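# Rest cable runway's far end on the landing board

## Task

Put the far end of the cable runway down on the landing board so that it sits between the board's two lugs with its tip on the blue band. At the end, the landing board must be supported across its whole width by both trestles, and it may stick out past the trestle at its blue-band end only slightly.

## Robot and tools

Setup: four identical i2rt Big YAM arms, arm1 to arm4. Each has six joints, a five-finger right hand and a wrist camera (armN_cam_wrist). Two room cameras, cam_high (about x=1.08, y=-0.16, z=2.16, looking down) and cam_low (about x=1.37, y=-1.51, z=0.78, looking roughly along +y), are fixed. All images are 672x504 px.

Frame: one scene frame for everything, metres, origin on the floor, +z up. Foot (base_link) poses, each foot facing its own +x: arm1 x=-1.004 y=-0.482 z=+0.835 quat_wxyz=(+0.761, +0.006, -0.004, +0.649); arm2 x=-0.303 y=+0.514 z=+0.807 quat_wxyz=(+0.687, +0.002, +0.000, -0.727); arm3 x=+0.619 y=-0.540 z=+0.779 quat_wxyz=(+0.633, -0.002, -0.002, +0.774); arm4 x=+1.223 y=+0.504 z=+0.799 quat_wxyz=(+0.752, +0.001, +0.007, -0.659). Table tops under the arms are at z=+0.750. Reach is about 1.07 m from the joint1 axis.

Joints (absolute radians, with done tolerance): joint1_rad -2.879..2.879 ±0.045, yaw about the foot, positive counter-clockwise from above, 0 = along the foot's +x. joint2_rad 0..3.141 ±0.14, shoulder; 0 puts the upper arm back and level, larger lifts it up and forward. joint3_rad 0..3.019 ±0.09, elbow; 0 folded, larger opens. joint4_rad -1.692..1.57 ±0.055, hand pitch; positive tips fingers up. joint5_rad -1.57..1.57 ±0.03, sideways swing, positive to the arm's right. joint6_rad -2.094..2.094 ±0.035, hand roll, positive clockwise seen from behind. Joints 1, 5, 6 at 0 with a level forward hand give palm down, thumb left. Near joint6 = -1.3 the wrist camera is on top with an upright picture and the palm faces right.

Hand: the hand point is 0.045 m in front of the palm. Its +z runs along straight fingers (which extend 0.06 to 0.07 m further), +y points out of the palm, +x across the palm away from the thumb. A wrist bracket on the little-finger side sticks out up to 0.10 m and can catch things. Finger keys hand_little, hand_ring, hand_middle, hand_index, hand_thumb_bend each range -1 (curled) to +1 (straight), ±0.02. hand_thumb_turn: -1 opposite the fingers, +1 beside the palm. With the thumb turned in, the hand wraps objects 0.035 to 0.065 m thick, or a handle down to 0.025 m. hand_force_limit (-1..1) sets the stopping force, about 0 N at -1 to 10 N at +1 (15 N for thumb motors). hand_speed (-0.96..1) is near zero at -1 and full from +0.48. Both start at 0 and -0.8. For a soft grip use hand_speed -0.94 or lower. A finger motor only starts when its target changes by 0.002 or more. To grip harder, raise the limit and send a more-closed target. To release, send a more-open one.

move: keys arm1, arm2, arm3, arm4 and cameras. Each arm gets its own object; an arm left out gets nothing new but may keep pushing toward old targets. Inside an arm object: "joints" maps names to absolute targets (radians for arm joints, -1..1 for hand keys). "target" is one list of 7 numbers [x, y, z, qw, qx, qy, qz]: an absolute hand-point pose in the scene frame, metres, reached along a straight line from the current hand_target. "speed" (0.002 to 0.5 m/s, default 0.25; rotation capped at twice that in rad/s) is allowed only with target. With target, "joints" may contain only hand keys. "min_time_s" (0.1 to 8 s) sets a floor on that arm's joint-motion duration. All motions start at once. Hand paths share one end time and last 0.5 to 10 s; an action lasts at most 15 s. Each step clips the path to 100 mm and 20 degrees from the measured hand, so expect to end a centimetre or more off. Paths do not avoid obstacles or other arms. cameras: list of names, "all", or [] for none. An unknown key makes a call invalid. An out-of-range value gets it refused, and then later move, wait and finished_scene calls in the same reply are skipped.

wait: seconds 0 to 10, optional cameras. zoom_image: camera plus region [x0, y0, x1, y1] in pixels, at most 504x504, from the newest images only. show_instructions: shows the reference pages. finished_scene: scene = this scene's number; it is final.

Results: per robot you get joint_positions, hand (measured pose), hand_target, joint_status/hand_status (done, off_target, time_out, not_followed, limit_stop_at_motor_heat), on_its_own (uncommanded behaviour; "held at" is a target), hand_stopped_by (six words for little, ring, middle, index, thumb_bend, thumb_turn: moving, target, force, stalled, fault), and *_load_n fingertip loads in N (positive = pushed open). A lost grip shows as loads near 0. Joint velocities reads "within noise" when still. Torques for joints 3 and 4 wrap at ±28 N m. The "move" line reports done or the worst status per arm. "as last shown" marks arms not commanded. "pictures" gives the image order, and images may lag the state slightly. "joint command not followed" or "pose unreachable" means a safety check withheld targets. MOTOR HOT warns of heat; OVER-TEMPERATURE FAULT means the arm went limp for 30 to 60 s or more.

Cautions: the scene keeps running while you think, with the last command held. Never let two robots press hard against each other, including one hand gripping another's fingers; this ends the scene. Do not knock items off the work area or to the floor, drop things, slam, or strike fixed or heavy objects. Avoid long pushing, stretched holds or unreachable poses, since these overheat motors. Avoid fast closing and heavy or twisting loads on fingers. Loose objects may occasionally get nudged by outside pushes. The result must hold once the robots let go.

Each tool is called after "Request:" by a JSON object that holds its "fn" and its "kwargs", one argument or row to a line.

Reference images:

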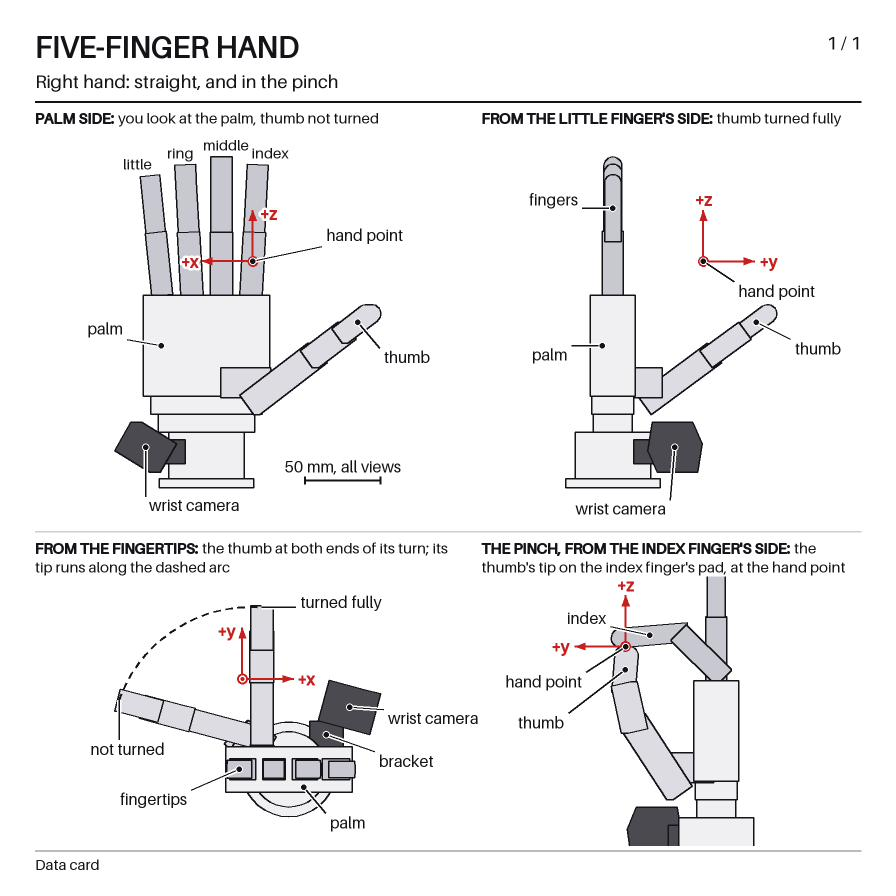

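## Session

Request:
{"fn": "move", "kwargs": {
  "cameras": ["all"]
}}

Scene clock: 0.00 s.
Joint torques (N m): no reading
Motor temperatures (°C): arm1=[22 22 24 20 19 21] | arm2=[23 20 26 19 20 20] | arm3=[20 24 24 20 22 22] | arm4=[25 24 25 20 21 21]
Heat: arm1: hottest joint3_rad 24 °C; arm2: hottest joint3_rad 26 °C; arm3: hottest joint2_rad 24 °C; arm4: hottest joint1_rad 25 °C.
Joint velocities: within noise
arm1.joint_positions: joint1_rad=-0.250 joint2_rad=+0.585 joint3_rad=+1.358 joint4_rad=-1.387 joint5_rad=-0.041 joint6_rad=-1.071 hand_little=+1.000 hand_ring=+1.000 hand_middle=+1.000 hand_index=+1.000 hand_thumb_turn=+1.000 hand_thumb_bend=+1.000 hand_force_limit=+0.000 hand_speed=-0.800
arm1.joint_status: not commanded
arm1.hand_stopped_by: target,target,target,target,target,target
arm1.little_load_n: 0.0
arm1.ring_load_n: 0.0
arm1.middle_load_n: 0.0
arm1.index_load_n: 0.0
arm1.thumb_bend_load_n: 0.0
arm1.thumb_turn_load_n: 0.0
arm1.hand: x=-0.8941 y=-0.3121 z=+1.2986 quat_wxyz=(-0.359, +0.834, +0.295, +0.298) (m; scene frame)
arm1.hand_target: x=-0.8942 y=-0.3125 z=+1.3111 quat_wxyz=(-0.368, +0.827, +0.293, +0.307) (m; scene frame)
arm1.hand_status: not commanded
arm2.joint_positions: joint1_rad=+0.185 joint2_rad=+0.617 joint3_rad=+1.439 joint4_rad=-1.253 joint5_rad=+0.225 joint6_rad=-1.440 hand_little=+1.000 hand_ring=+1.000 hand_middle=+1.000 hand_index=+1.000 hand_thumb_turn=+1.000 hand_thumb_bend=+1.000 hand_force_limit=+0.000 hand_speed=-0.800
arm2.joint_status: not commanded
arm2.hand_stopped_by: target,target,target,target,target,target
arm2.little_load_n: 0.0
arm2.ring_load_n: 0.0
arm2.middle_load_n: 0.0
arm2.index_load_n: 0.0
arm2.thumb_bend_load_n: 0.0
arm2.thumb_turn_load_n: 0.0
arm2.hand: x=-0.3731 y=+0.2771 z=+1.3504 quat_wxyz=(+0.399, +0.548, -0.636, +0.367) (m; scene frame)
arm2.hand_target: x=-0.3734 y=+0.2796 z=+1.3607 quat_wxyz=(+0.405, +0.543, -0.633, +0.375) (m; scene frame)
arm2.hand_status: not commanded
arm3.joint_positions: joint1_rad=-0.220 joint2_rad=+0.609 joint3_rad=+1.348 joint4_rad=-1.147 joint5_rad=+0.222 joint6_rad=-1.397 hand_little=+1.000 hand_ring=+1.000 hand_middle=+1.000 hand_index=+1.000 hand_thumb_turn=+1.000 hand_thumb_bend=+1.000 hand_force_limit=+0.000 hand_speed=-0.800
arm3.joint_status: not commanded
arm3.hand_stopped_by: target,target,target,target,target,target
arm3.little_load_n: 0.0
arm3.ring_load_n: 0.0
arm3.middle_load_n: 0.0
arm3.index_load_n: 0.0
arm3.thumb_bend_load_n: 0.5
arm3.thumb_turn_load_n: 0.0
arm3.hand: x=+0.7168 y=-0.2955 z=+1.3028 quat_wxyz=(-0.353, +0.679, +0.481, +0.428) (m; scene frame)
arm3.hand_target: x=+0.7167 y=-0.2976 z=+1.3163 quat_wxyz=(-0.363, +0.673, +0.475, +0.435) (m; scene frame)
arm3.hand_status: not commanded
arm4.joint_positions: joint1_rad=+0.011 joint2_rad=+0.574 joint3_rad=+1.361 joint4_rad=-1.247 joint5_rad=-0.146 joint6_rad=-1.377 hand_little=+1.000 hand_ring=+1.000 hand_middle=+1.000 hand_index=+1.000 hand_thumb_turn=+1.000 hand_thumb_bend=+1.000 hand_force_limit=+0.000 hand_speed=-0.800
arm4.joint_status: not commanded
arm4.hand_stopped_by: target,target,target,target,target,target
arm4.little_load_n: 0.0
arm4.ring_load_n: 0.0
arm4.middle_load_n: 0.0
arm4.index_load_n: 0.0
arm4.thumb_bend_load_n: 0.0
arm4.thumb_turn_load_n: 0.0
arm4.hand: x=+1.2364 y=+0.2604 z=+1.3014 quat_wxyz=(+0.253, +0.615, -0.590, +0.459) (m; scene frame)
arm4.hand_target: x=+1.2364 y=+0.2616 z=+1.3133 quat_wxyz=(+0.260, +0.610, -0.584, +0.468) (m; scene frame)
arm4.hand_status: not commanded
pictures: arm1_cam_wrist, arm2_cam_wrist, arm3_cam_wrist, arm4_cam_wrist, cam_high, cam_low
camera_calibration:
arm1_cam_wrist: T_world_to_cam=[[0.832292, -0.489821, -0.259549, 0.93095], [-0.554277, -0.728462, -0.402641, -0.200528], [0.00815067, 0.478977, -0.87779, 1.41125], [0, 0, 0, 1]] pos_world=[-0.897473, -0.366036, 1.39967]
arm2_cam_wrist: T_world_to_cam=[[-0.98072, 0.00519701, 0.195347, -0.625941], [-0.101001, 0.842291, -0.529476, 0.43963], [-0.167291, -0.538998, -0.825527, 1.31513], [0, 0, 0, 1]] pos_world=[-0.34946, 0.341811, 1.44073]
arm3_cam_wrist: T_world_to_cam=[[0.966886, -0.199743, 0.158852, -0.96107], [-0.0736518, -0.81435, -0.575682, 0.560515], [0.244349, 0.544919, -0.802095, 1.14609], [0, 0, 0, 1]] pos_world=[0.690482, -0.360037, 1.39462]
arm4_cam_wrist: T_world_to_cam=[[-0.959331, -0.281857, -0.0155047, 1.28176], [-0.235031, 0.827964, -0.509153, 0.737729], [0.156345, -0.484802, -0.860537, 1.16579], [0, 0, 0, 1]] pos_world=[1.22076, 0.315636, 1.39869]

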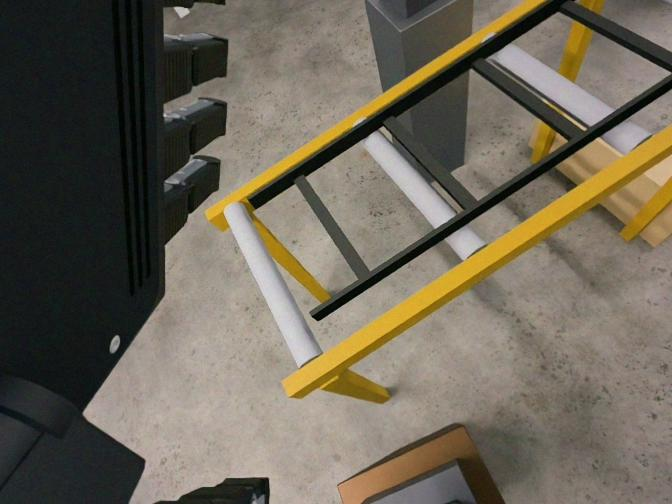

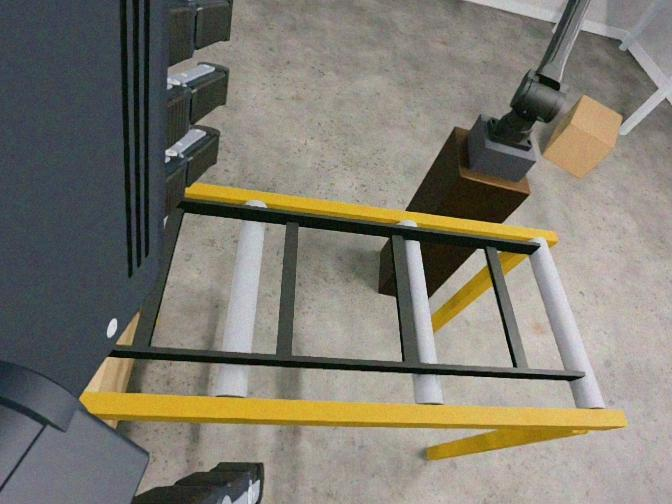

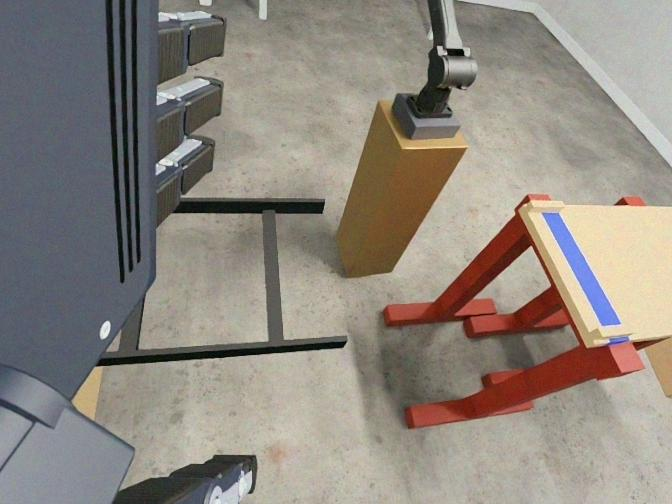

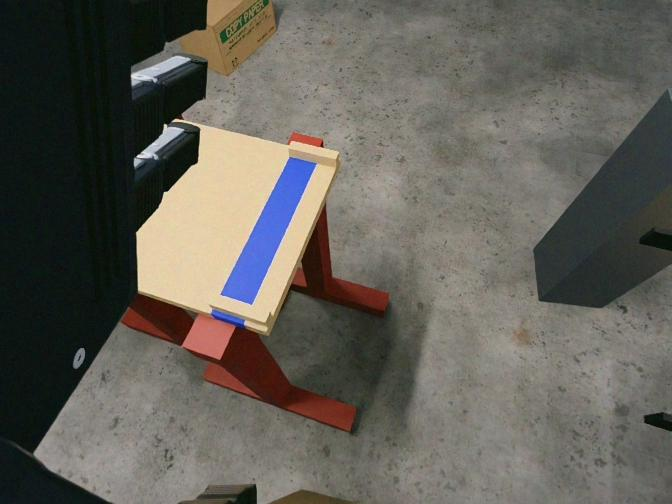

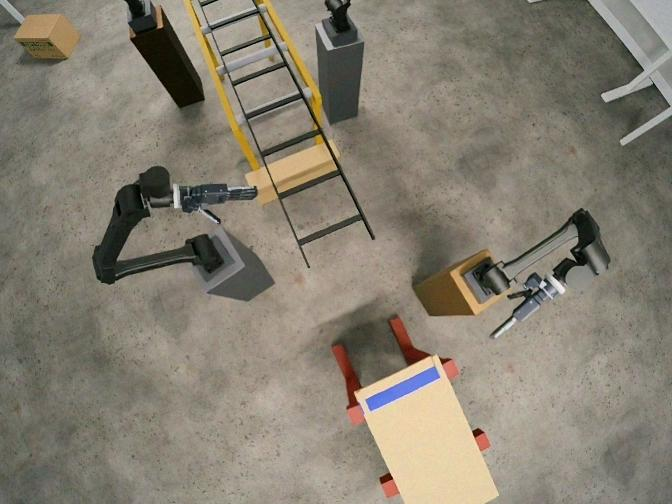

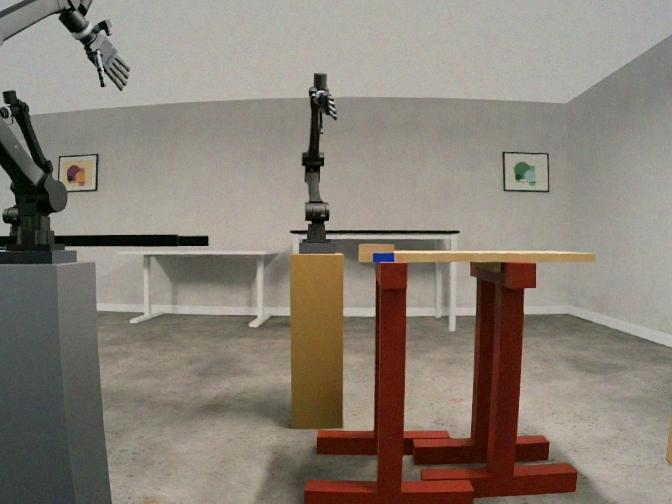

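Request:
{"fn": "zoom_image", "kwargs": {
  "camera": "cam_low",
  "region": [340, 225, 620, 305]
}}

Request:
{"fn": "zoom_image", "kwargs": {
  "camera": "cam_high",
  "region": [335, 340, 515, 504]
}}

Request:
{"fn": "zoom_image", "kwargs": {
  "camera": "cam_high",
  "region": [230, 110, 400, 290]
}}

Request:
{"fn": "zoom_image", "kwargs": {
  "camera": "cam_high",
  "region": [170, 0, 340, 180]
}}

Request:
{"fn": "zoom_image", "kwargs": {
  "camera": "cam_low",
  "region": [60, 210, 260, 280]
}}

Request:
{"fn": "zoom_image", "kwargs": {
  "camera": "arm4_cam_wrist",
  "region": [120, 100, 420, 370]
}}

Scaled by 1.800 from the camera's 672x504 image, which has a finer 960x720 frame.

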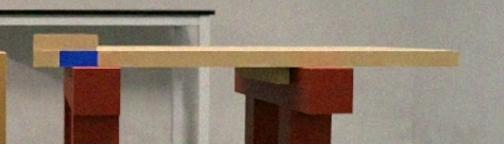

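Scaled by 2.800 from the camera's 672x504 image, which has a finer 960x720 frame.

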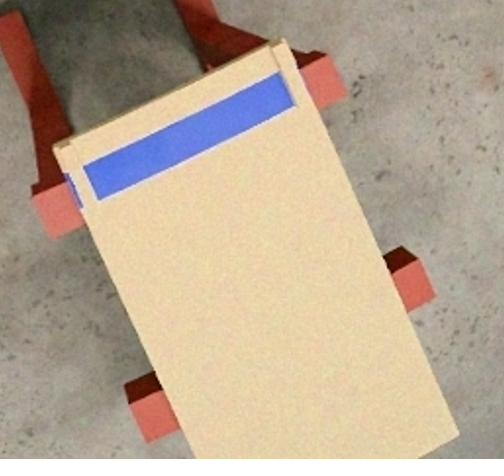

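Scaled by 2.800 from the camera's 672x504 image, which has a finer 960x720 frame.

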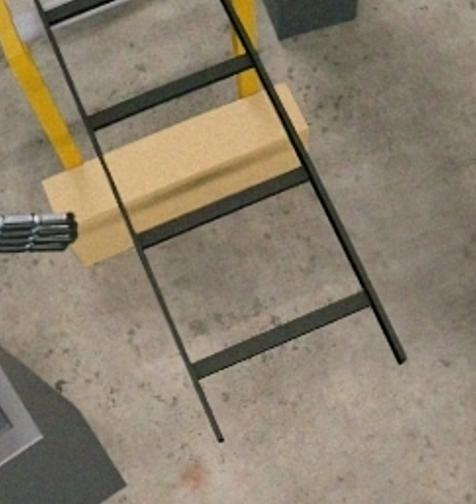

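Scaled by 2.800 from the camera's 672x504 image, which has a finer 960x720 frame.

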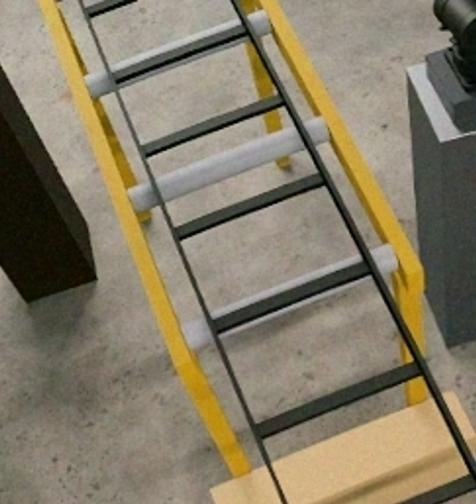

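Scaled by 2.520 from the camera's 672x504 image, which has a finer 960x720 frame.

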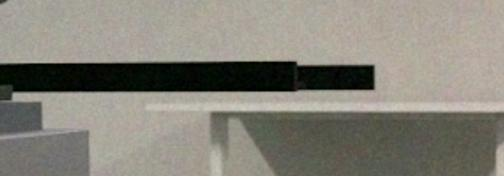

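Scaled by 1.680 from the camera's 672x504 image, which has a finer 960x720 frame.

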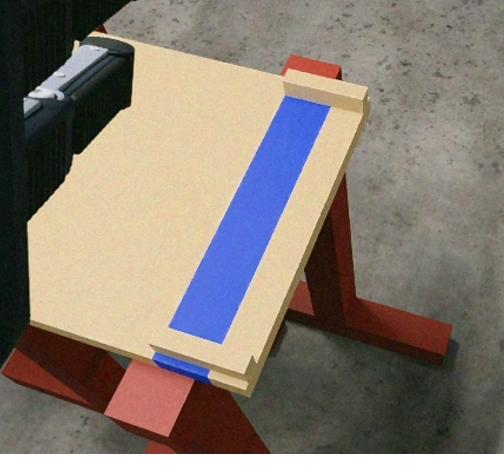

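Request:
{"fn": "move", "kwargs": {
  "arm4": {"joints":{"joint1_rad":-0.9,"joint4_rad":-1.1,"joint5_rad":0,"joint6_rad":0.8,"hand_thumb_turn":-1,"hand_force_limit":0.2,"hand_speed":-0.2},"min_time_s":2.5},
  "arm3": {"joints":{"joint1_rad":-0.65,"joint2_rad":0.8,"joint3_rad":1.2,"joint4_rad":-1.4,"joint5_rad":0,"joint6_rad":1.1,"hand_thumb_turn":-1,"hand_force_limit":0.2,"hand_speed":-0.2},"min_time_s":2.5},
  "cameras": ["cam_high"]
}}

Scene clock: 96.00 s.
Joint torques (N m): arm1=[0.38 2.84 9.32 1.83 -0.1 -0.05] | arm2=[0.73 1.32 9.73 2.62 0.05 -0.05] | arm3=[-0.09 -1.32 6.58 0.25 -0.13 0.08] | arm4=[-0.15 3.25 10.1 3.64 0.13 0.09]
Motor temperatures (°C): arm1=[22 22 29 20 19 21] | arm2=[23 20 30 19 20 20] | arm3=[20 24 27 20 22 22] | arm4=[24 24 30 20 21 21]
Heat: arm1: hottest joint3_rad 29 °C; arm2: hottest joint3_rad 30 °C; arm3: hottest joint3_rad 27 °C; arm4: hottest joint3_rad 30 °C.
move: arm3 done; arm4 done
Joint velocities: within noise
arm1, arm2: as last shown
arm2.thumb_bend_load_n: -0.5
arm3.joint_positions: joint1_rad=-0.641 joint2_rad=+0.797 joint3_rad=+1.207 joint4_rad=-1.387 joint5_rad=+0.004 joint6_rad=+1.089 hand_little=+1.000 hand_ring=+1.000 hand_middle=+1.000 hand_index=+1.000 hand_thumb_turn=-1.000 hand_thumb_bend=+1.000 hand_force_limit=+0.200 hand_speed=-0.200
arm3.joint_status: all done
arm3.hand_stopped_by: target,target,target,target,target,target
arm3.little_load_n: 0.0
arm3.ring_load_n: 0.0
arm3.middle_load_n: 0.0
arm3.index_load_n: 0.0
arm3.thumb_bend_load_n: 0.0
arm3.thumb_turn_load_n: 0.0
arm3.hand: x=+0.6874 y=-0.2358 z=+1.1580 quat_wxyz=(-0.280, +0.689, -0.662, -0.089) (m; scene frame)
arm3.hand_target: x=+0.6885 y=-0.2382 z=+1.1523 quat_wxyz=(-0.269, +0.685, -0.671, -0.088) (m; scene frame)
arm3.hand_status: not commanded
arm4.joint_positions: joint1_rad=-0.890 joint2_rad=+0.574 joint3_rad=+1.361 joint4_rad=-1.125 joint5_rad=-0.002 joint6_rad=+0.789 hand_little=+1.000 hand_ring=+1.000 hand_middle=+1.000 hand_index=+1.000 hand_thumb_turn=-1.000 hand_thumb_bend=+1.000 hand_force_limit=+0.200 hand_speed=-0.200
arm4.joint_status: all done
arm4.hand_stopped_by: target,target,target,target,target,target
arm4.little_load_n: 0.0
arm4.ring_load_n: 0.0
arm4.middle_load_n: 0.0
arm4.index_load_n: 0.0
arm4.thumb_bend_load_n: 0.0
arm4.thumb_turn_load_n: 0.0
arm4.hand: x=+1.0980 y=+0.2679 z=+1.3533 quat_wxyz=(-0.004, -0.568, -0.587, +0.577) (m; scene frame)
arm4.hand_target: x=+1.0961 y=+0.2695 z=+1.3713 quat_wxyz=(-0.004, -0.565, -0.571, +0.596) (m; scene frame)
arm4.hand_status: not commanded
pictures: cam_high

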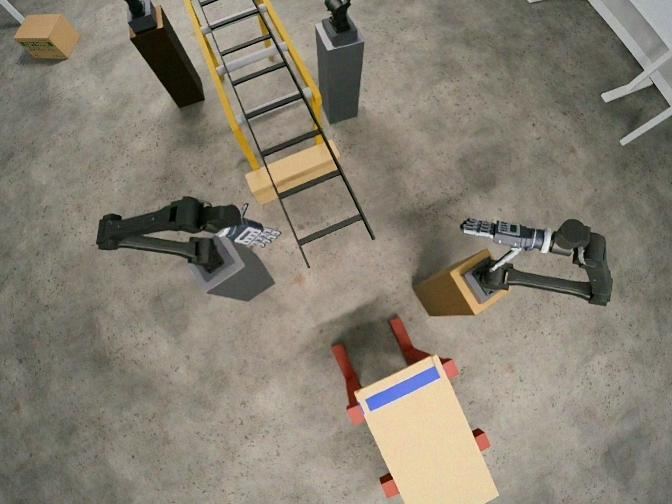

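Request:
{"fn": "move", "kwargs": {
  "arm4": {"target":[0.86,-0.05,1.03,0.153,-0.690,-0.690,0.160],"speed":0.2},
  "arm3": {"target":[0.43,0.02,1.03,-0.153,0.690,-0.690,0.153],"speed":0.2},
  "cameras": ["cam_high","cam_low","arm3_cam_wrist","arm4_cam_wrist"]
}}

Scene clock: 104.13 s.
Joint torques (N m): arm1=[0.62 2.84 9.4 1.58 -0.09 -0.05] | arm2=[0.73 1.26 9.72 2.63 0.06 -0.05] | arm3=[0.97 -15.68 10.86 -0.87 0.19 0.05] | arm4=[1.38 -22.12 14.12 0.88 0.37 0.08]
Motor temperatures (°C): arm1=[22 22 29 20 19 21] | arm2=[23 20 30 19 20 20] | arm3=[20 24 28 20 22 22] | arm4=[24 24 30 20 21 21]
Heat: arm1: hottest joint3_rad 29 °C; arm2: hottest joint3_rad 30 °C; arm3: hottest joint3_rad 28 °C; arm4: hottest joint3_rad 30 °C.
move: arm3 off_target; arm4 off_target
Joint velocities: within noise
arm1, arm2: as last shown
arm2.thumb_bend_load_n: 0.0
arm3.joint_positions: joint1_rad=+0.174 joint2_rad=+1.774 joint3_rad=+1.801 joint4_rad=-1.671 joint5_rad=+0.398 joint6_rad=+1.920 hand_little=+1.000 hand_ring=+1.000 hand_middle=+1.000 hand_index=+1.000 hand_thumb_turn=-1.000 hand_thumb_bend=+1.000 hand_force_limit=+0.200 hand_speed=-0.200
arm3.joint_status: not commanded
arm3.hand_stopped_by: target,target,target,target,target,target
arm3.little_load_n: 0.0
arm3.ring_load_n: 0.0
arm3.middle_load_n: 0.0
arm3.index_load_n: 0.0
arm3.thumb_bend_load_n: 0.0
arm3.thumb_turn_load_n: 0.0
arm3.hand: x=+0.4384 y=+0.0082 z=+1.0027 quat_wxyz=(-0.167, +0.705, -0.679, +0.116) (m; scene frame)
arm3.hand_target: x=+0.4307 y=+0.0184 z=+1.0295 quat_wxyz=(-0.177, +0.701, -0.685, +0.090) (m; scene frame)
arm3.hand_status: off_target (0.031 m and 5.1 deg from the pose sent, 0.385 m and 31.6 deg at the start; a joint's target at an end of its range on 41 of 103 steps)
arm4.joint_positions: joint1_rad=-0.721 joint2_rad=+1.929 joint3_rad=+1.983 joint4_rad=-1.403 joint5_rad=+0.348 joint6_rad=+0.937 hand_little=+1.000 hand_ring=+1.000 hand_middle=+1.000 hand_index=+1.000 hand_thumb_turn=-1.000 hand_thumb_bend=+1.000 hand_force_limit=+0.200 hand_speed=-0.200
arm4.joint_status: not commanded
arm4.hand_stopped_by: target,target,target,target,target,target
arm4.little_load_n: 0.0
arm4.ring_load_n: 0.0
arm4.middle_load_n: 0.0
arm4.index_load_n: 0.0
arm4.thumb_bend_load_n: 0.0
arm4.thumb_turn_load_n: 0.0
arm4.hand: x=+0.8597 y=-0.0361 z=+1.0034 quat_wxyz=(+0.157, -0.689, -0.694, +0.136) (m; scene frame)
arm4.hand_target: x=+0.8607 y=-0.0490 z=+1.0298 quat_wxyz=(+0.152, -0.690, -0.690, +0.160) (m; scene frame)
arm4.hand_status: off_target (0.030 m and 2.8 deg from the pose sent, 0.512 m and 54.8 deg at the start)
pictures: arm3_cam_wrist, arm4_cam_wrist, cam_high, cam_low
camera_calibration:
arm3_cam_wrist: T_world_to_cam=[[-0.881926, -0.262168, -0.391759, 0.779577], [-0.432622, 0.780199, 0.451804, -0.271411], [0.187201, 0.567941, -0.801498, 0.832255], [0, 0, 0, 1]] pos_world=[0.414311, -0.0565372, 1.09508]
arm4_cam_wrist: T_world_to_cam=[[0.890844, 0.248862, -0.380085, -0.373487], [0.397693, -0.831627, 0.387603, -0.760688], [-0.219629, -0.496451, -0.839821, 1.1265], [0, 0, 0, 1]] pos_world=[0.882651, 0.0195877, 1.09894]

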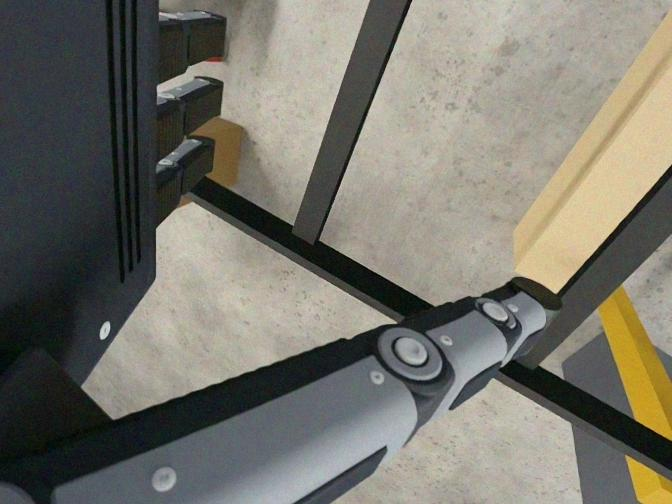

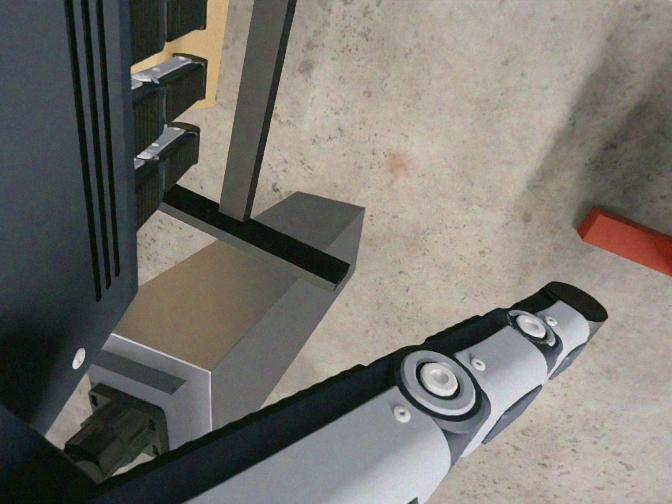

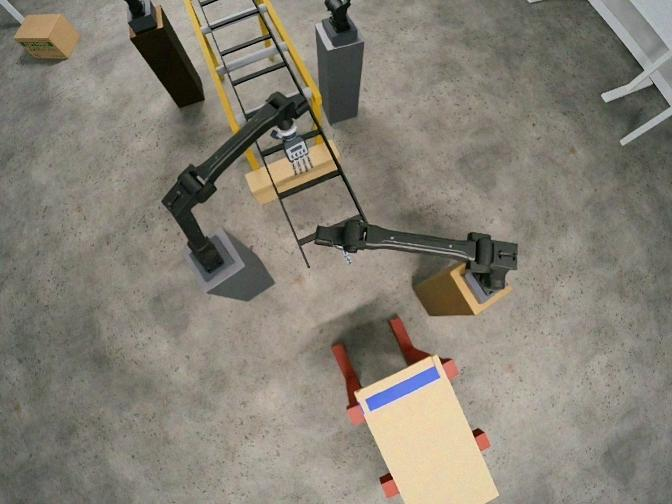

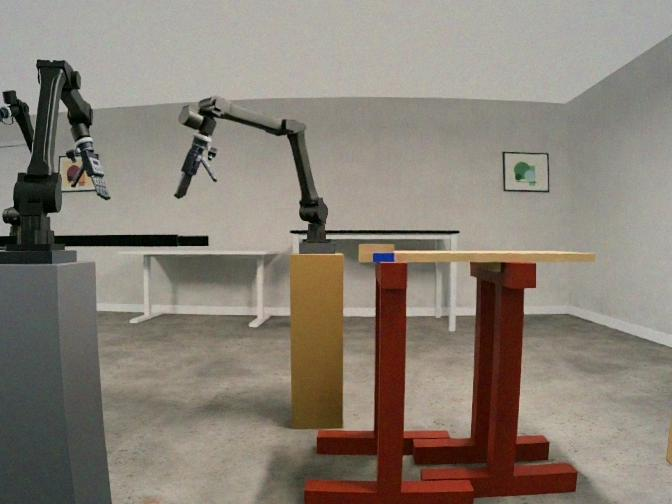

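Request:
{"fn": "move", "kwargs": {
  "arm4": {"target":[0.80,-0.06,0.90,0.153,-0.690,-0.690,0.165],"speed":0.15},
  "arm3": {"target":[0.455,0.028,0.90,-0.160,0.690,-0.690,0.160],"speed":0.15},
  "cameras": ["cam_low","arm3_cam_wrist","arm4_cam_wrist"]
}}

Scene clock: 124.20 s.
Joint torques (N m): arm1=[0.62 2.67 9.54 1.72 -0.09 -0.08] | arm2=[0.73 1.26 9.73 2.62 0.05 -0.05] | arm3=[-0.21 -16.79 6.06 -0.09 0.45 0.05] | arm4=[-0.67 -23.82 8.76 1.92 0.21 -0.12]
Motor temperatures (°C): arm1=[22 22 30 20 19 21] | arm2=[23 20 30 19 20 20] | arm3=[20 25 31 20 22 22] | arm4=[24 26 34 20 21 21]
Heat: arm1: hottest joint3_rad 30 °C; arm2: hottest joint3_rad 30 °C; arm3: hottest joint3_rad 31 °C; arm4: hottest joint3_rad 34 °C.
move: arm3 done; arm4 done
Joint velocities: within noise
arm1, arm2: as last shown
arm3.joint_positions: joint1_rad=+0.155 joint2_rad=+1.902 joint3_rad=+1.716 joint4_rad=-1.558 joint5_rad=+0.417 joint6_rad=+1.941 hand_little=+1.000 hand_ring=+1.000 hand_middle=+1.000 hand_index=+1.000 hand_thumb_turn=-1.000 hand_thumb_bend=+1.000 hand_force_limit=+0.200 hand_speed=-0.200
arm3.joint_status: not commanded
arm3.hand_stopped_by: target,target,target,target,target,target
arm3.little_load_n: 0.0
arm3.ring_load_n: 0.0
arm3.middle_load_n: 0.0
arm3.index_load_n: 0.0
arm3.thumb_bend_load_n: 0.0
arm3.thumb_turn_load_n: 0.0
arm3.hand: x=+0.4497 y=+0.0240 z=+0.9000 quat_wxyz=(-0.156, +0.696, -0.682, +0.164) (m; scene frame)
arm3.hand_target: x=+0.4550 y=+0.0279 z=+0.9001 quat_wxyz=(-0.160, +0.689, -0.689, +0.160) (m; scene frame)
arm3.hand_status: done (0.007 m and 1.3 deg from the pose sent, 0.106 m and 5.6 deg at the start)
arm4.joint_positions: joint1_rad=-0.765 joint2_rad=+2.052 joint3_rad=+1.905 joint4_rad=-1.133 joint5_rad=+0.337 joint6_rad=+0.890 hand_little=+1.000 hand_ring=+1.000 hand_middle=+1.000 hand_index=+1.000 hand_thumb_turn=-1.000 hand_thumb_bend=+1.000 hand_force_limit=+0.200 hand_speed=-0.200
arm4.joint_status: not commanded
arm4.hand_stopped_by: target,target,target,target,target,target
arm4.little_load_n: 0.0
arm4.ring_load_n: 0.0
arm4.middle_load_n: 0.0
arm4.index_load_n: 0.0
arm4.thumb_bend_load_n: 0.0
arm4.thumb_turn_load_n: 0.0
arm4.hand: x=+0.8064 y=-0.0609 z=+0.9041 quat_wxyz=(+0.153, -0.690, -0.689, +0.162) (m; scene frame)
arm4.hand_target: x=+0.7999 y=-0.0599 z=+0.9001 quat_wxyz=(+0.153, -0.689, -0.689, +0.165) (m; scene frame)
arm4.hand_status: done (0.008 m and 0.3 deg from the pose sent, 0.122 m and 3.4 deg at the start)
pictures: arm3_cam_wrist, arm4_cam_wrist, cam_low
camera_calibration:
arm3_cam_wrist: T_world_to_cam=[[-0.869804, -0.262734, -0.417627, 0.771346], [-0.425727, 0.827486, 0.366093, -0.159551], [0.249396, 0.496224, -0.831603, 0.739614], [0, 0, 0, 1]] pos_world=[0.418538, -0.0323295, 0.995611]
arm4_cam_wrist: T_world_to_cam=[[0.877606, 0.233036, -0.41893, -0.312617], [0.411992, -0.813439, 0.410585, -0.752865], [-0.245092, -0.532928, -0.809888, 1.0104], [0, 0, 0, 1]] pos_world=[0.832171, -0.00108619, 0.996464]

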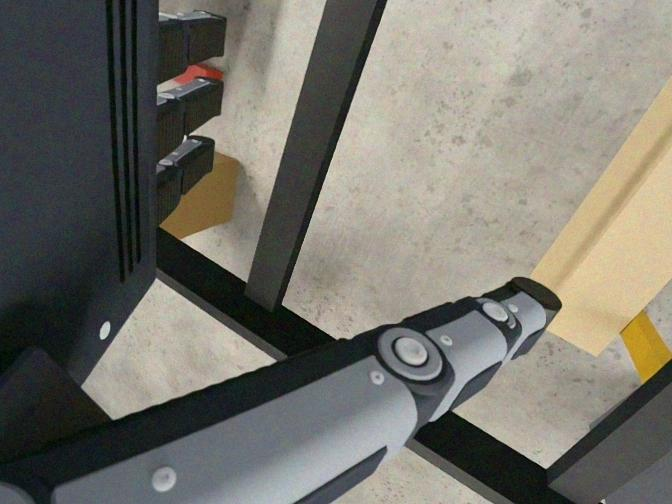

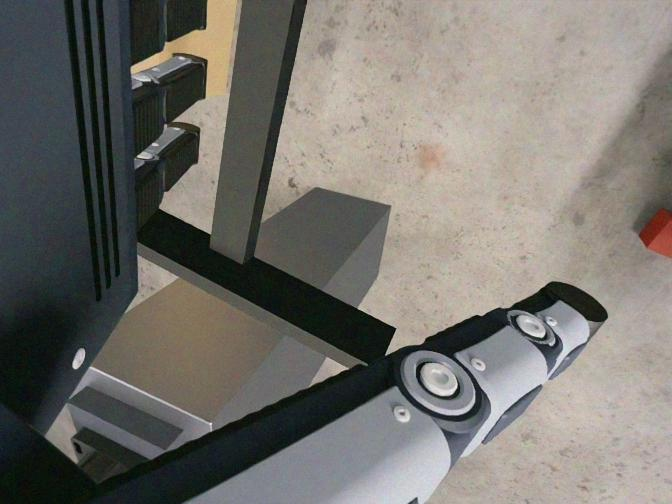

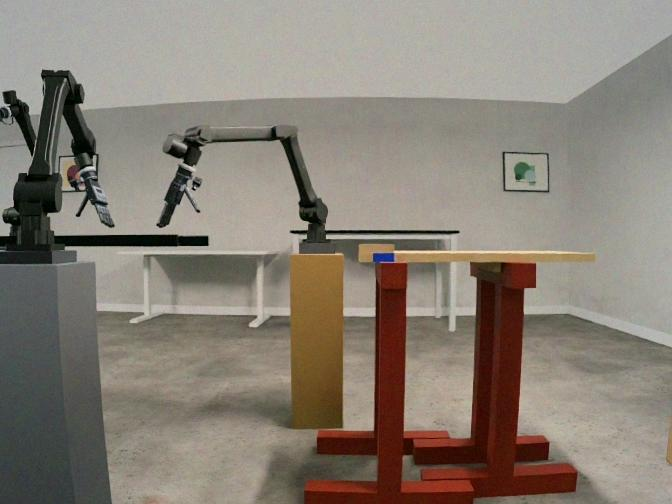

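Request:
{"fn": "move", "kwargs": {
  "arm4": {"target":[0.770,-0.05,0.83,0.153,-0.690,-0.690,0.165],"speed":0.1},
  "arm3": {"target":[0.49,0.022,0.83,-0.160,0.690,-0.690,0.160],"speed":0.1},
  "cameras": ["cam_low","arm3_cam_wrist","arm4_cam_wrist"]
}}

Scene clock: 134.60 s.
Joint torques (N m): arm1=[0.03 3.14 9.28 1.77 -0.09 -0.05] | arm2=[0.79 1.26 9.73 2.63 0.05 -0.05] | arm3=[-0.15 -16.09 5.63 -0.03 0.45 -0.15] | arm4=[0.15 -23.65 8.42 1.89 0.12 -0.12]
Motor temperatures (°C): arm1=[22 22 30 20 19 21] | arm2=[23 20 30 19 20 20] | arm3=[20 25 30 20 22 22] | arm4=[24 26 33 20 21 21]
Heat: arm1: hottest joint3_rad 30 °C; arm2: hottest joint3_rad 30 °C; arm3: hottest joint3_rad 30 °C; arm4: hottest joint3_rad 33 °C.
move: arm3 done; arm4 off_target
Joint velocities: within noise
arm1, arm2: as last shown
arm2.thumb_bend_load_n: -0.5
arm3.joint_positions: joint1_rad=+0.100 joint2_rad=+1.903 joint3_rad=+1.534 joint4_rad=-1.345 joint5_rad=+0.426 joint6_rad=+1.903 hand_little=+1.000 hand_ring=+1.000 hand_middle=+1.000 hand_index=+1.000 hand_thumb_turn=-1.000 hand_thumb_bend=+1.000 hand_force_limit=+0.200 hand_speed=-0.200
arm3.joint_status: not commanded
arm3.hand_stopped_by: target,target,target,target,target,target
arm3.little_load_n: 0.0
arm3.ring_load_n: 0.0
arm3.middle_load_n: 0.0
arm3.index_load_n: 0.0
arm3.thumb_bend_load_n: 0.0
arm3.thumb_turn_load_n: 0.0
arm3.hand: x=+0.4854 y=+0.0208 z=+0.8333 quat_wxyz=(-0.159, +0.688, -0.690, +0.159) (m; scene frame)
arm3.hand_target: x=+0.4900 y=+0.0220 z=+0.8300 quat_wxyz=(-0.160, +0.689, -0.689, +0.160) (m; scene frame)
arm3.hand_status: done (0.006 m and 0.2 deg from the pose sent, 0.081 m and 1.3 deg at the start)
arm4.joint_positions: joint1_rad=-0.808 joint2_rad=+2.119 joint3_rad=+1.841 joint4_rad=-0.979 joint5_rad=+0.325 joint6_rad=+0.847 hand_little=+1.000 hand_ring=+1.000 hand_middle=+1.000 hand_index=+1.000 hand_thumb_turn=-1.000 hand_thumb_bend=+1.000 hand_force_limit=+0.200 hand_speed=-0.200
arm4.joint_status: not commanded
arm4.hand_stopped_by: target,target,target,target,target,target
arm4.little_load_n: 0.0
arm4.ring_load_n: 0.0
arm4.middle_load_n: 0.0
arm4.index_load_n: 0.0
arm4.thumb_bend_load_n: 0.0
arm4.thumb_turn_load_n: 0.0
arm4.hand: x=+0.7756 y=-0.0527 z=+0.8398 quat_wxyz=(+0.153, -0.690, -0.688, +0.166) (m; scene frame)
arm4.hand_target: x=+0.7700 y=-0.0498 z=+0.8302 quat_wxyz=(+0.153, -0.689, -0.689, +0.165) (m; scene frame)
arm4.hand_status: off_target (0.012 m and 0.2 deg from the pose sent, 0.083 m and 0.3 deg at the start)
pictures: arm3_cam_wrist, arm4_cam_wrist, cam_low
camera_calibration:
arm3_cam_wrist: T_world_to_cam=[[-0.8756, -0.238621, -0.419982, 0.777966], [-0.408324, 0.830155, 0.379625, -0.13704], [0.258063, 0.503888, -0.824318, 0.666445], [0, 0, 0, 1]] pos_world=[0.453245, -0.0364097, 0.928118]
arm4_cam_wrist: T_world_to_cam=[[0.875367, 0.23028, -0.425093, -0.307709], [0.414161, -0.810784, 0.413642, -0.711184], [-0.249405, -0.538146, -0.805106, 0.954156], [0, 0, 0, 1]] pos_world=[0.801874, 0.00771816, 0.931568]

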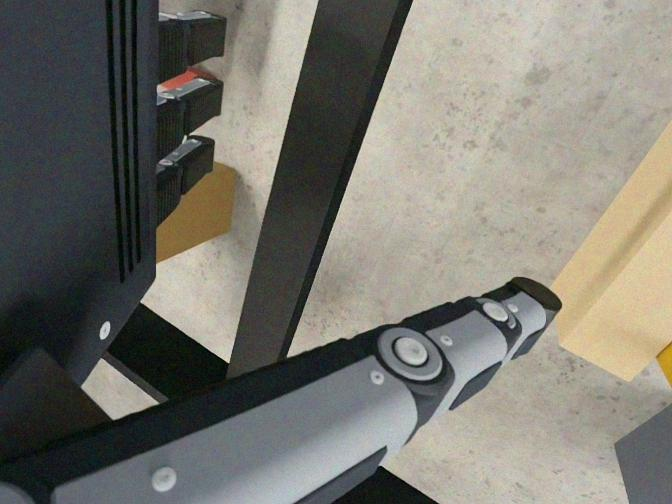

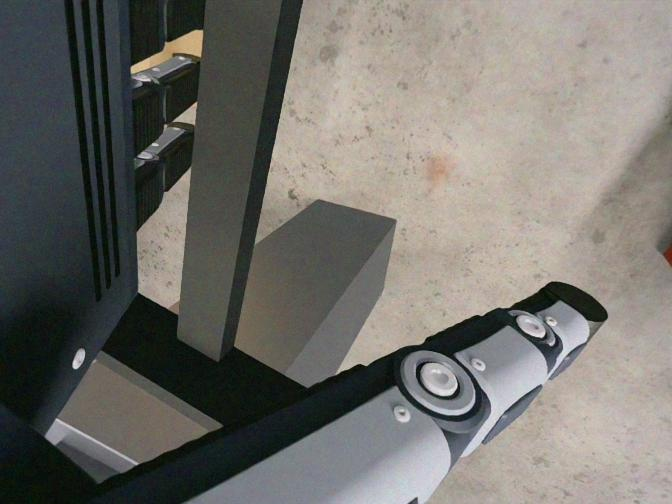

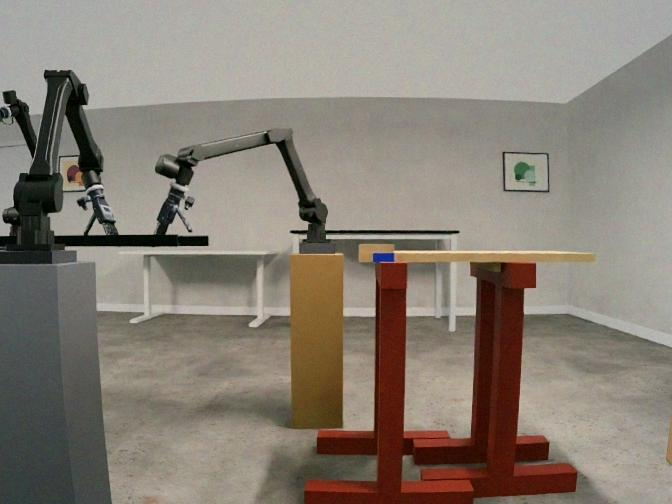

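Request:
{"fn": "move", "kwargs": {
  "arm4": {"target":[0.745,-0.05,0.788,0.153,-0.690,-0.690,0.165],"speed":0.1,"joints":{"hand_speed":-0.5}},
  "arm3": {"target":[0.502,0.022,0.793,-0.160,0.690,-0.690,0.160],"speed":0.1,"joints":{"hand_speed":-0.5}},
  "cameras": ["cam_low","arm3_cam_wrist","arm4_cam_wrist"]
}}

Request:
{"fn": "zoom_image", "kwargs": {
  "camera": "cam_low",
  "region": [60, 180, 240, 280]
}}

Scene clock: 150.57 s.
Joint torques (N m): arm1=[0.38 2.73 9.33 1.74 -0.08 -0.11] | arm2=[0.79 1.26 9.72 2.61 0.05 -0.05] | arm3=[-0.15 -16.15 5.38 -0.01 0.47 -0.18] | arm4=[0.73 -23 10.55 1.66 0.14 -0.15]
Motor temperatures (°C): arm1=[22 22 30 20 19 21] | arm2=[23 20 30 19 20 20] | arm3=[20 26 29 20 22 22] | arm4=[24 28 32 20 21 21]
Heat: arm1: hottest joint3_rad 30 °C; arm2: hottest joint3_rad 30 °C; arm3: hottest joint3_rad 29 °C; arm4: hottest joint3_rad 32 °C.
move: arm3 done; arm4 done
Joint velocities: within noise
arm1, arm2: as last shown
arm1.little_load_n: 0.5
arm2.thumb_bend_load_n: 0.5
arm3.joint_positions: joint1_rad=+0.079 joint2_rad=+1.932 joint3_rad=+1.475 joint4_rad=-1.246 joint5_rad=+0.429 joint6_rad=+1.881 hand_little=+1.000 hand_ring=+1.000 hand_middle=+1.000 hand_index=+1.000 hand_thumb_turn=-1.000 hand_thumb_bend=+1.000 hand_force_limit=+0.200 hand_speed=-0.500
arm3.joint_status: all done
arm3.hand_stopped_by: target,target,target,target,target,target
arm3.little_load_n: 0.0
arm3.ring_load_n: 0.0
arm3.middle_load_n: 0.0
arm3.index_load_n: 0.0
arm3.thumb_bend_load_n: 0.0
arm3.thumb_turn_load_n: 0.0
arm3.hand: x=+0.4973 y=+0.0213 z=+0.7966 quat_wxyz=(-0.159, +0.688, -0.690, +0.159) (m; scene frame)
arm3.hand_target: x=+0.5020 y=+0.0221 z=+0.7932 quat_wxyz=(-0.160, +0.689, -0.689, +0.160) (m; scene frame)
arm3.hand_status: done (0.006 m and 0.2 deg from the pose sent, 0.044 m and 0.2 deg at the start)
arm4.joint_positions: joint1_rad=-0.842 joint2_rad=+2.200 joint3_rad=+1.841 joint4_rad=-0.910 joint5_rad=+0.317 joint6_rad=+0.821 hand_little=+1.000 hand_ring=+1.000 hand_middle=+1.000 hand_index=+1.000 hand_thumb_turn=-1.000 hand_thumb_bend=+1.000 hand_force_limit=+0.200 hand_speed=-0.500
arm4.joint_status: all done
arm4.hand_stopped_by: target,target,target,target,target,target
arm4.little_load_n: 0.0
arm4.ring_load_n: 0.0
arm4.middle_load_n: 0.0
arm4.index_load_n: 0.0
arm4.thumb_bend_load_n: 0.0
arm4.thumb_turn_load_n: 0.0
arm4.hand: x=+0.7524 y=-0.0437 z=+0.7883 quat_wxyz=(+0.154, -0.692, -0.687, +0.156) (m; scene frame)
arm4.hand_target: x=+0.7452 y=-0.0499 z=+0.7882 quat_wxyz=(+0.153, -0.689, -0.689, +0.165) (m; scene frame)
arm4.hand_status: done (0.010 m and 1.1 deg from the pose sent, 0.060 m and 0.2 deg at the start)
pictures: arm3_cam_wrist, arm4_cam_wrist, cam_low
camera_calibration:
arm3_cam_wrist: T_world_to_cam=[[-0.875949, -0.238313, -0.419429, 0.772749], [-0.408013, 0.829865, 0.380591, -0.119597], [0.25737, 0.50451, -0.824154, 0.63312], [0, 0, 0, 1]] pos_world=[0.465145, -0.0360095, 0.891419]
arm4_cam_wrist: T_world_to_cam=[[0.88238, 0.229395, -0.410832, -0.327996], [0.402603, -0.819991, 0.406849, -0.659313], [-0.243549, -0.524398, -0.815899, 0.916497], [0, 0, 0, 1]] pos_world=[0.77807, 0.015219, 0.881259]

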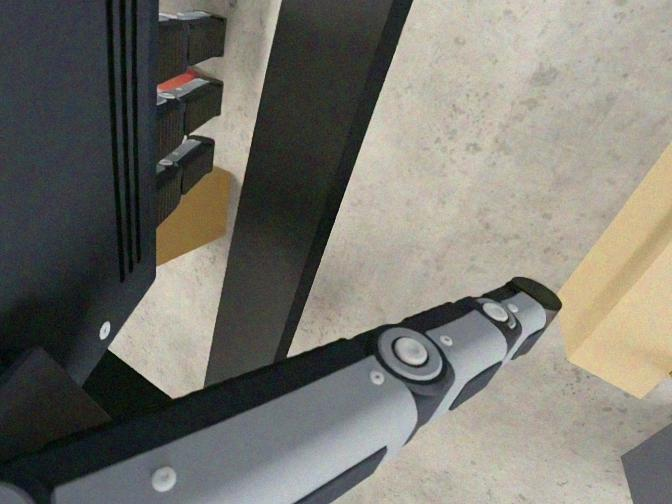

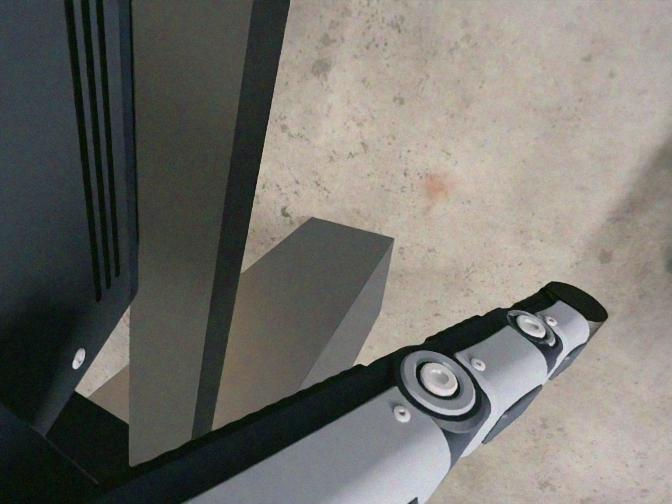

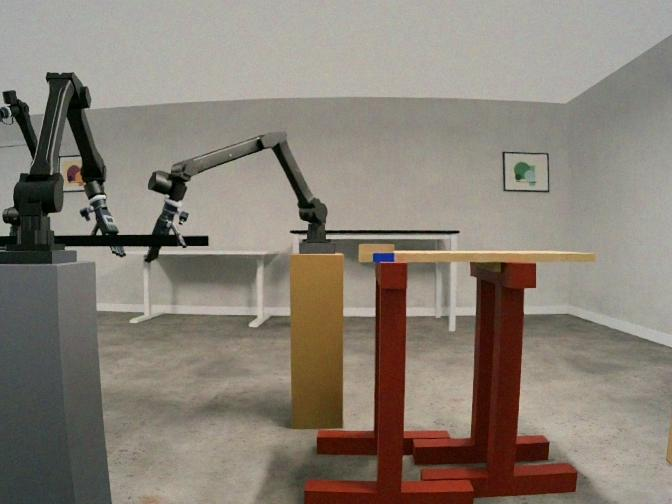

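Scaled by 2.800 from the camera's 672x504 image, which has a finer 960x720 frame.

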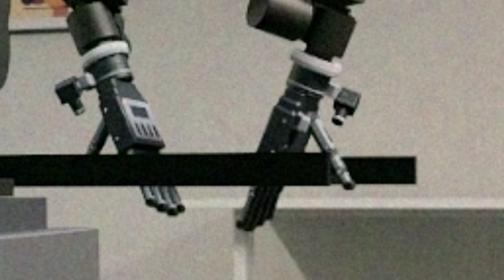

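Request:
{"fn": "move", "kwargs": {
  "cameras": ["cam_high","arm4_cam_wrist"]
}}

Request:
{"fn": "zoom_image", "kwargs": {
  "camera": "cam_high",
  "region": [260, 150, 380, 270]
}}

Scene clock: 207.67 s.
Joint torques (N m): arm1=[0.26 2.2 9.33 1.87 -0.05 -0.06] | arm2=[0.73 1.26 9.72 2.62 0.06 -0.05] | arm3=[-0.09 -16.15 5.38 -0.02 0.46 -0.16] | arm4=[0.15 -24.12 10.4 1.77 0.13 -0.13]
Motor temperatures (°C): arm1=[22 22 30 20 19 21] | arm2=[23 20 30 19 20 20] | arm3=[20 28 28 20 22 22] | arm4=[24 32 32 20 21 21]
Heat: arm1: hottest joint3_rad 30 °C; arm2: hottest joint3_rad 30 °C; arm3: hottest joint2_rad 28 °C; arm4: hottest joint2_rad 32 °C.
Joint velocities: within noise
arm1.joint_positions: joint1_rad=-0.250 joint2_rad=+0.585 joint3_rad=+1.358 joint4_rad=-1.387 joint5_rad=-0.041 joint6_rad=-1.071 hand_little=+1.000 hand_ring=+1.000 hand_middle=+1.000 hand_index=+1.000 hand_thumb_turn=+1.000 hand_thumb_bend=+1.000 hand_force_limit=+0.000 hand_speed=-0.800
arm1.joint_status: not commanded
arm1.hand_stopped_by: target,target,target,target,target,target
arm1.little_load_n: 0.0
arm1.ring_load_n: 0.0
arm1.middle_load_n: 0.0
arm1.index_load_n: 0.0
arm1.thumb_bend_load_n: 0.0
arm1.thumb_turn_load_n: 0.0
arm1.hand: x=-0.8941 y=-0.3121 z=+1.2986 quat_wxyz=(-0.359, +0.834, +0.295, +0.298) (m; scene frame)
arm1.hand_target: x=-0.8942 y=-0.3125 z=+1.3111 quat_wxyz=(-0.368, +0.827, +0.293, +0.307) (m; scene frame)
arm1.hand_status: not commanded
arm2.joint_positions: joint1_rad=+0.185 joint2_rad=+0.617 joint3_rad=+1.439 joint4_rad=-1.253 joint5_rad=+0.225 joint6_rad=-1.440 hand_little=+1.000 hand_ring=+1.000 hand_middle=+1.000 hand_index=+1.000 hand_thumb_turn=+1.000 hand_thumb_bend=+1.000 hand_force_limit=+0.000 hand_speed=-0.800
arm2.joint_status: not commanded
arm2.hand_stopped_by: target,target,target,target,target,target
arm2.little_load_n: 0.0
arm2.ring_load_n: 0.0
arm2.middle_load_n: 0.0
arm2.index_load_n: 0.0
arm2.thumb_bend_load_n: 0.0
arm2.thumb_turn_load_n: 0.0
arm2.hand: x=-0.3731 y=+0.2771 z=+1.3504 quat_wxyz=(+0.399, +0.548, -0.636, +0.367) (m; scene frame)
arm2.hand_target: x=-0.3734 y=+0.2796 z=+1.3607 quat_wxyz=(+0.405, +0.543, -0.633, +0.375) (m; scene frame)
arm2.hand_status: not commanded
arm3.joint_positions: joint1_rad=+0.079 joint2_rad=+1.932 joint3_rad=+1.475 joint4_rad=-1.246 joint5_rad=+0.429 joint6_rad=+1.880 hand_little=+1.000 hand_ring=+1.000 hand_middle=+1.000 hand_index=+1.000 hand_thumb_turn=-1.000 hand_thumb_bend=+1.000 hand_force_limit=+0.200 hand_speed=-0.500
arm3.joint_status: all done
arm3.hand_stopped_by: target,target,target,target,target,target
arm3.little_load_n: 0.0
arm3.ring_load_n: 0.0
arm3.middle_load_n: 0.0
arm3.index_load_n: 0.0
arm3.thumb_bend_load_n: 0.0
arm3.thumb_turn_load_n: 0.5
arm3.hand: x=+0.4972 y=+0.0213 z=+0.7966 quat_wxyz=(-0.159, +0.688, -0.690, +0.159) (m; scene frame)
arm3.hand_target: x=+0.5020 y=+0.0221 z=+0.7932 quat_wxyz=(-0.160, +0.689, -0.689, +0.160) (m; scene frame)
arm3.hand_status: done (0.006 m and 0.2 deg from the pose sent, 0.044 m and 0.2 deg at the start)
arm4.joint_positions: joint1_rad=-0.842 joint2_rad=+2.200 joint3_rad=+1.841 joint4_rad=-0.910 joint5_rad=+0.317 joint6_rad=+0.821 hand_little=+1.000 hand_ring=+1.000 hand_middle=+1.000 hand_index=+1.000 hand_thumb_turn=-1.000 hand_thumb_bend=+1.000 hand_force_limit=+0.200 hand_speed=-0.500
arm4.joint_status: all done
arm4.hand_stopped_by: target,target,target,target,target,target
arm4.little_load_n: 0.0
arm4.ring_load_n: 0.0
arm4.middle_load_n: 0.0
arm4.index_load_n: 0.0
arm4.thumb_bend_load_n: 0.0
arm4.thumb_turn_load_n: 0.0
arm4.hand: x=+0.7524 y=-0.0437 z=+0.7883 quat_wxyz=(+0.154, -0.692, -0.687, +0.156) (m; scene frame)
arm4.hand_target: x=+0.7452 y=-0.0499 z=+0.7882 quat_wxyz=(+0.153, -0.689, -0.689, +0.165) (m; scene frame)
arm4.hand_status: done (0.010 m and 1.1 deg from the pose sent, 0.060 m and 0.2 deg at the start)
pictures: arm4_cam_wrist, cam_high
camera_calibration:
arm4_cam_wrist: T_world_to_cam=[[0.882283, 0.229812, -0.410807, -0.327948], [0.40294, -0.819884, 0.40673, -0.659472], [-0.243343, -0.524381, -0.815971, 0.9164], [0, 0, 0, 1]] pos_world=[0.77807, 0.0152184, 0.881259]

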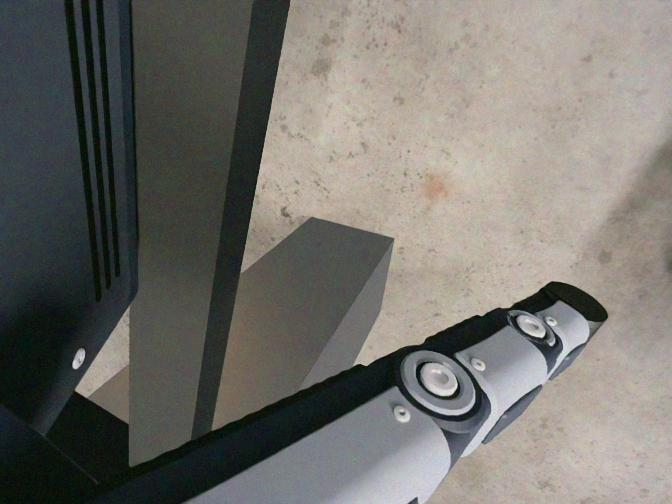

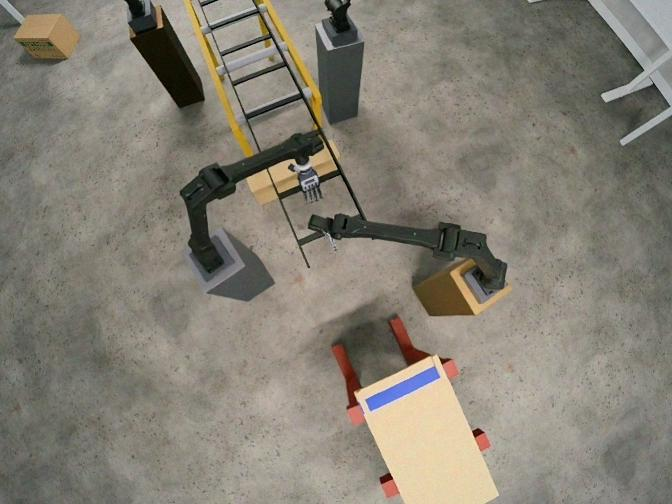

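Scaled by 4.200 from the camera's 672x504 image, which has a finer 960x720 frame.

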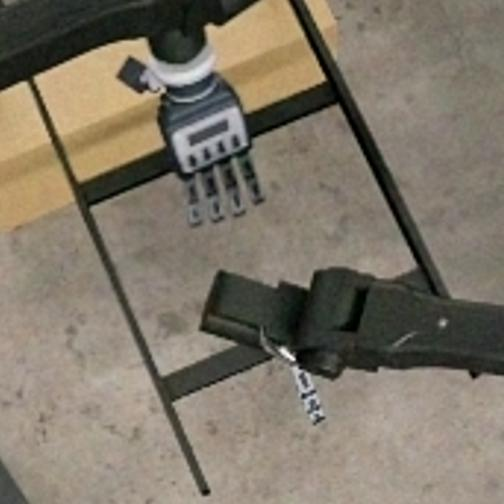

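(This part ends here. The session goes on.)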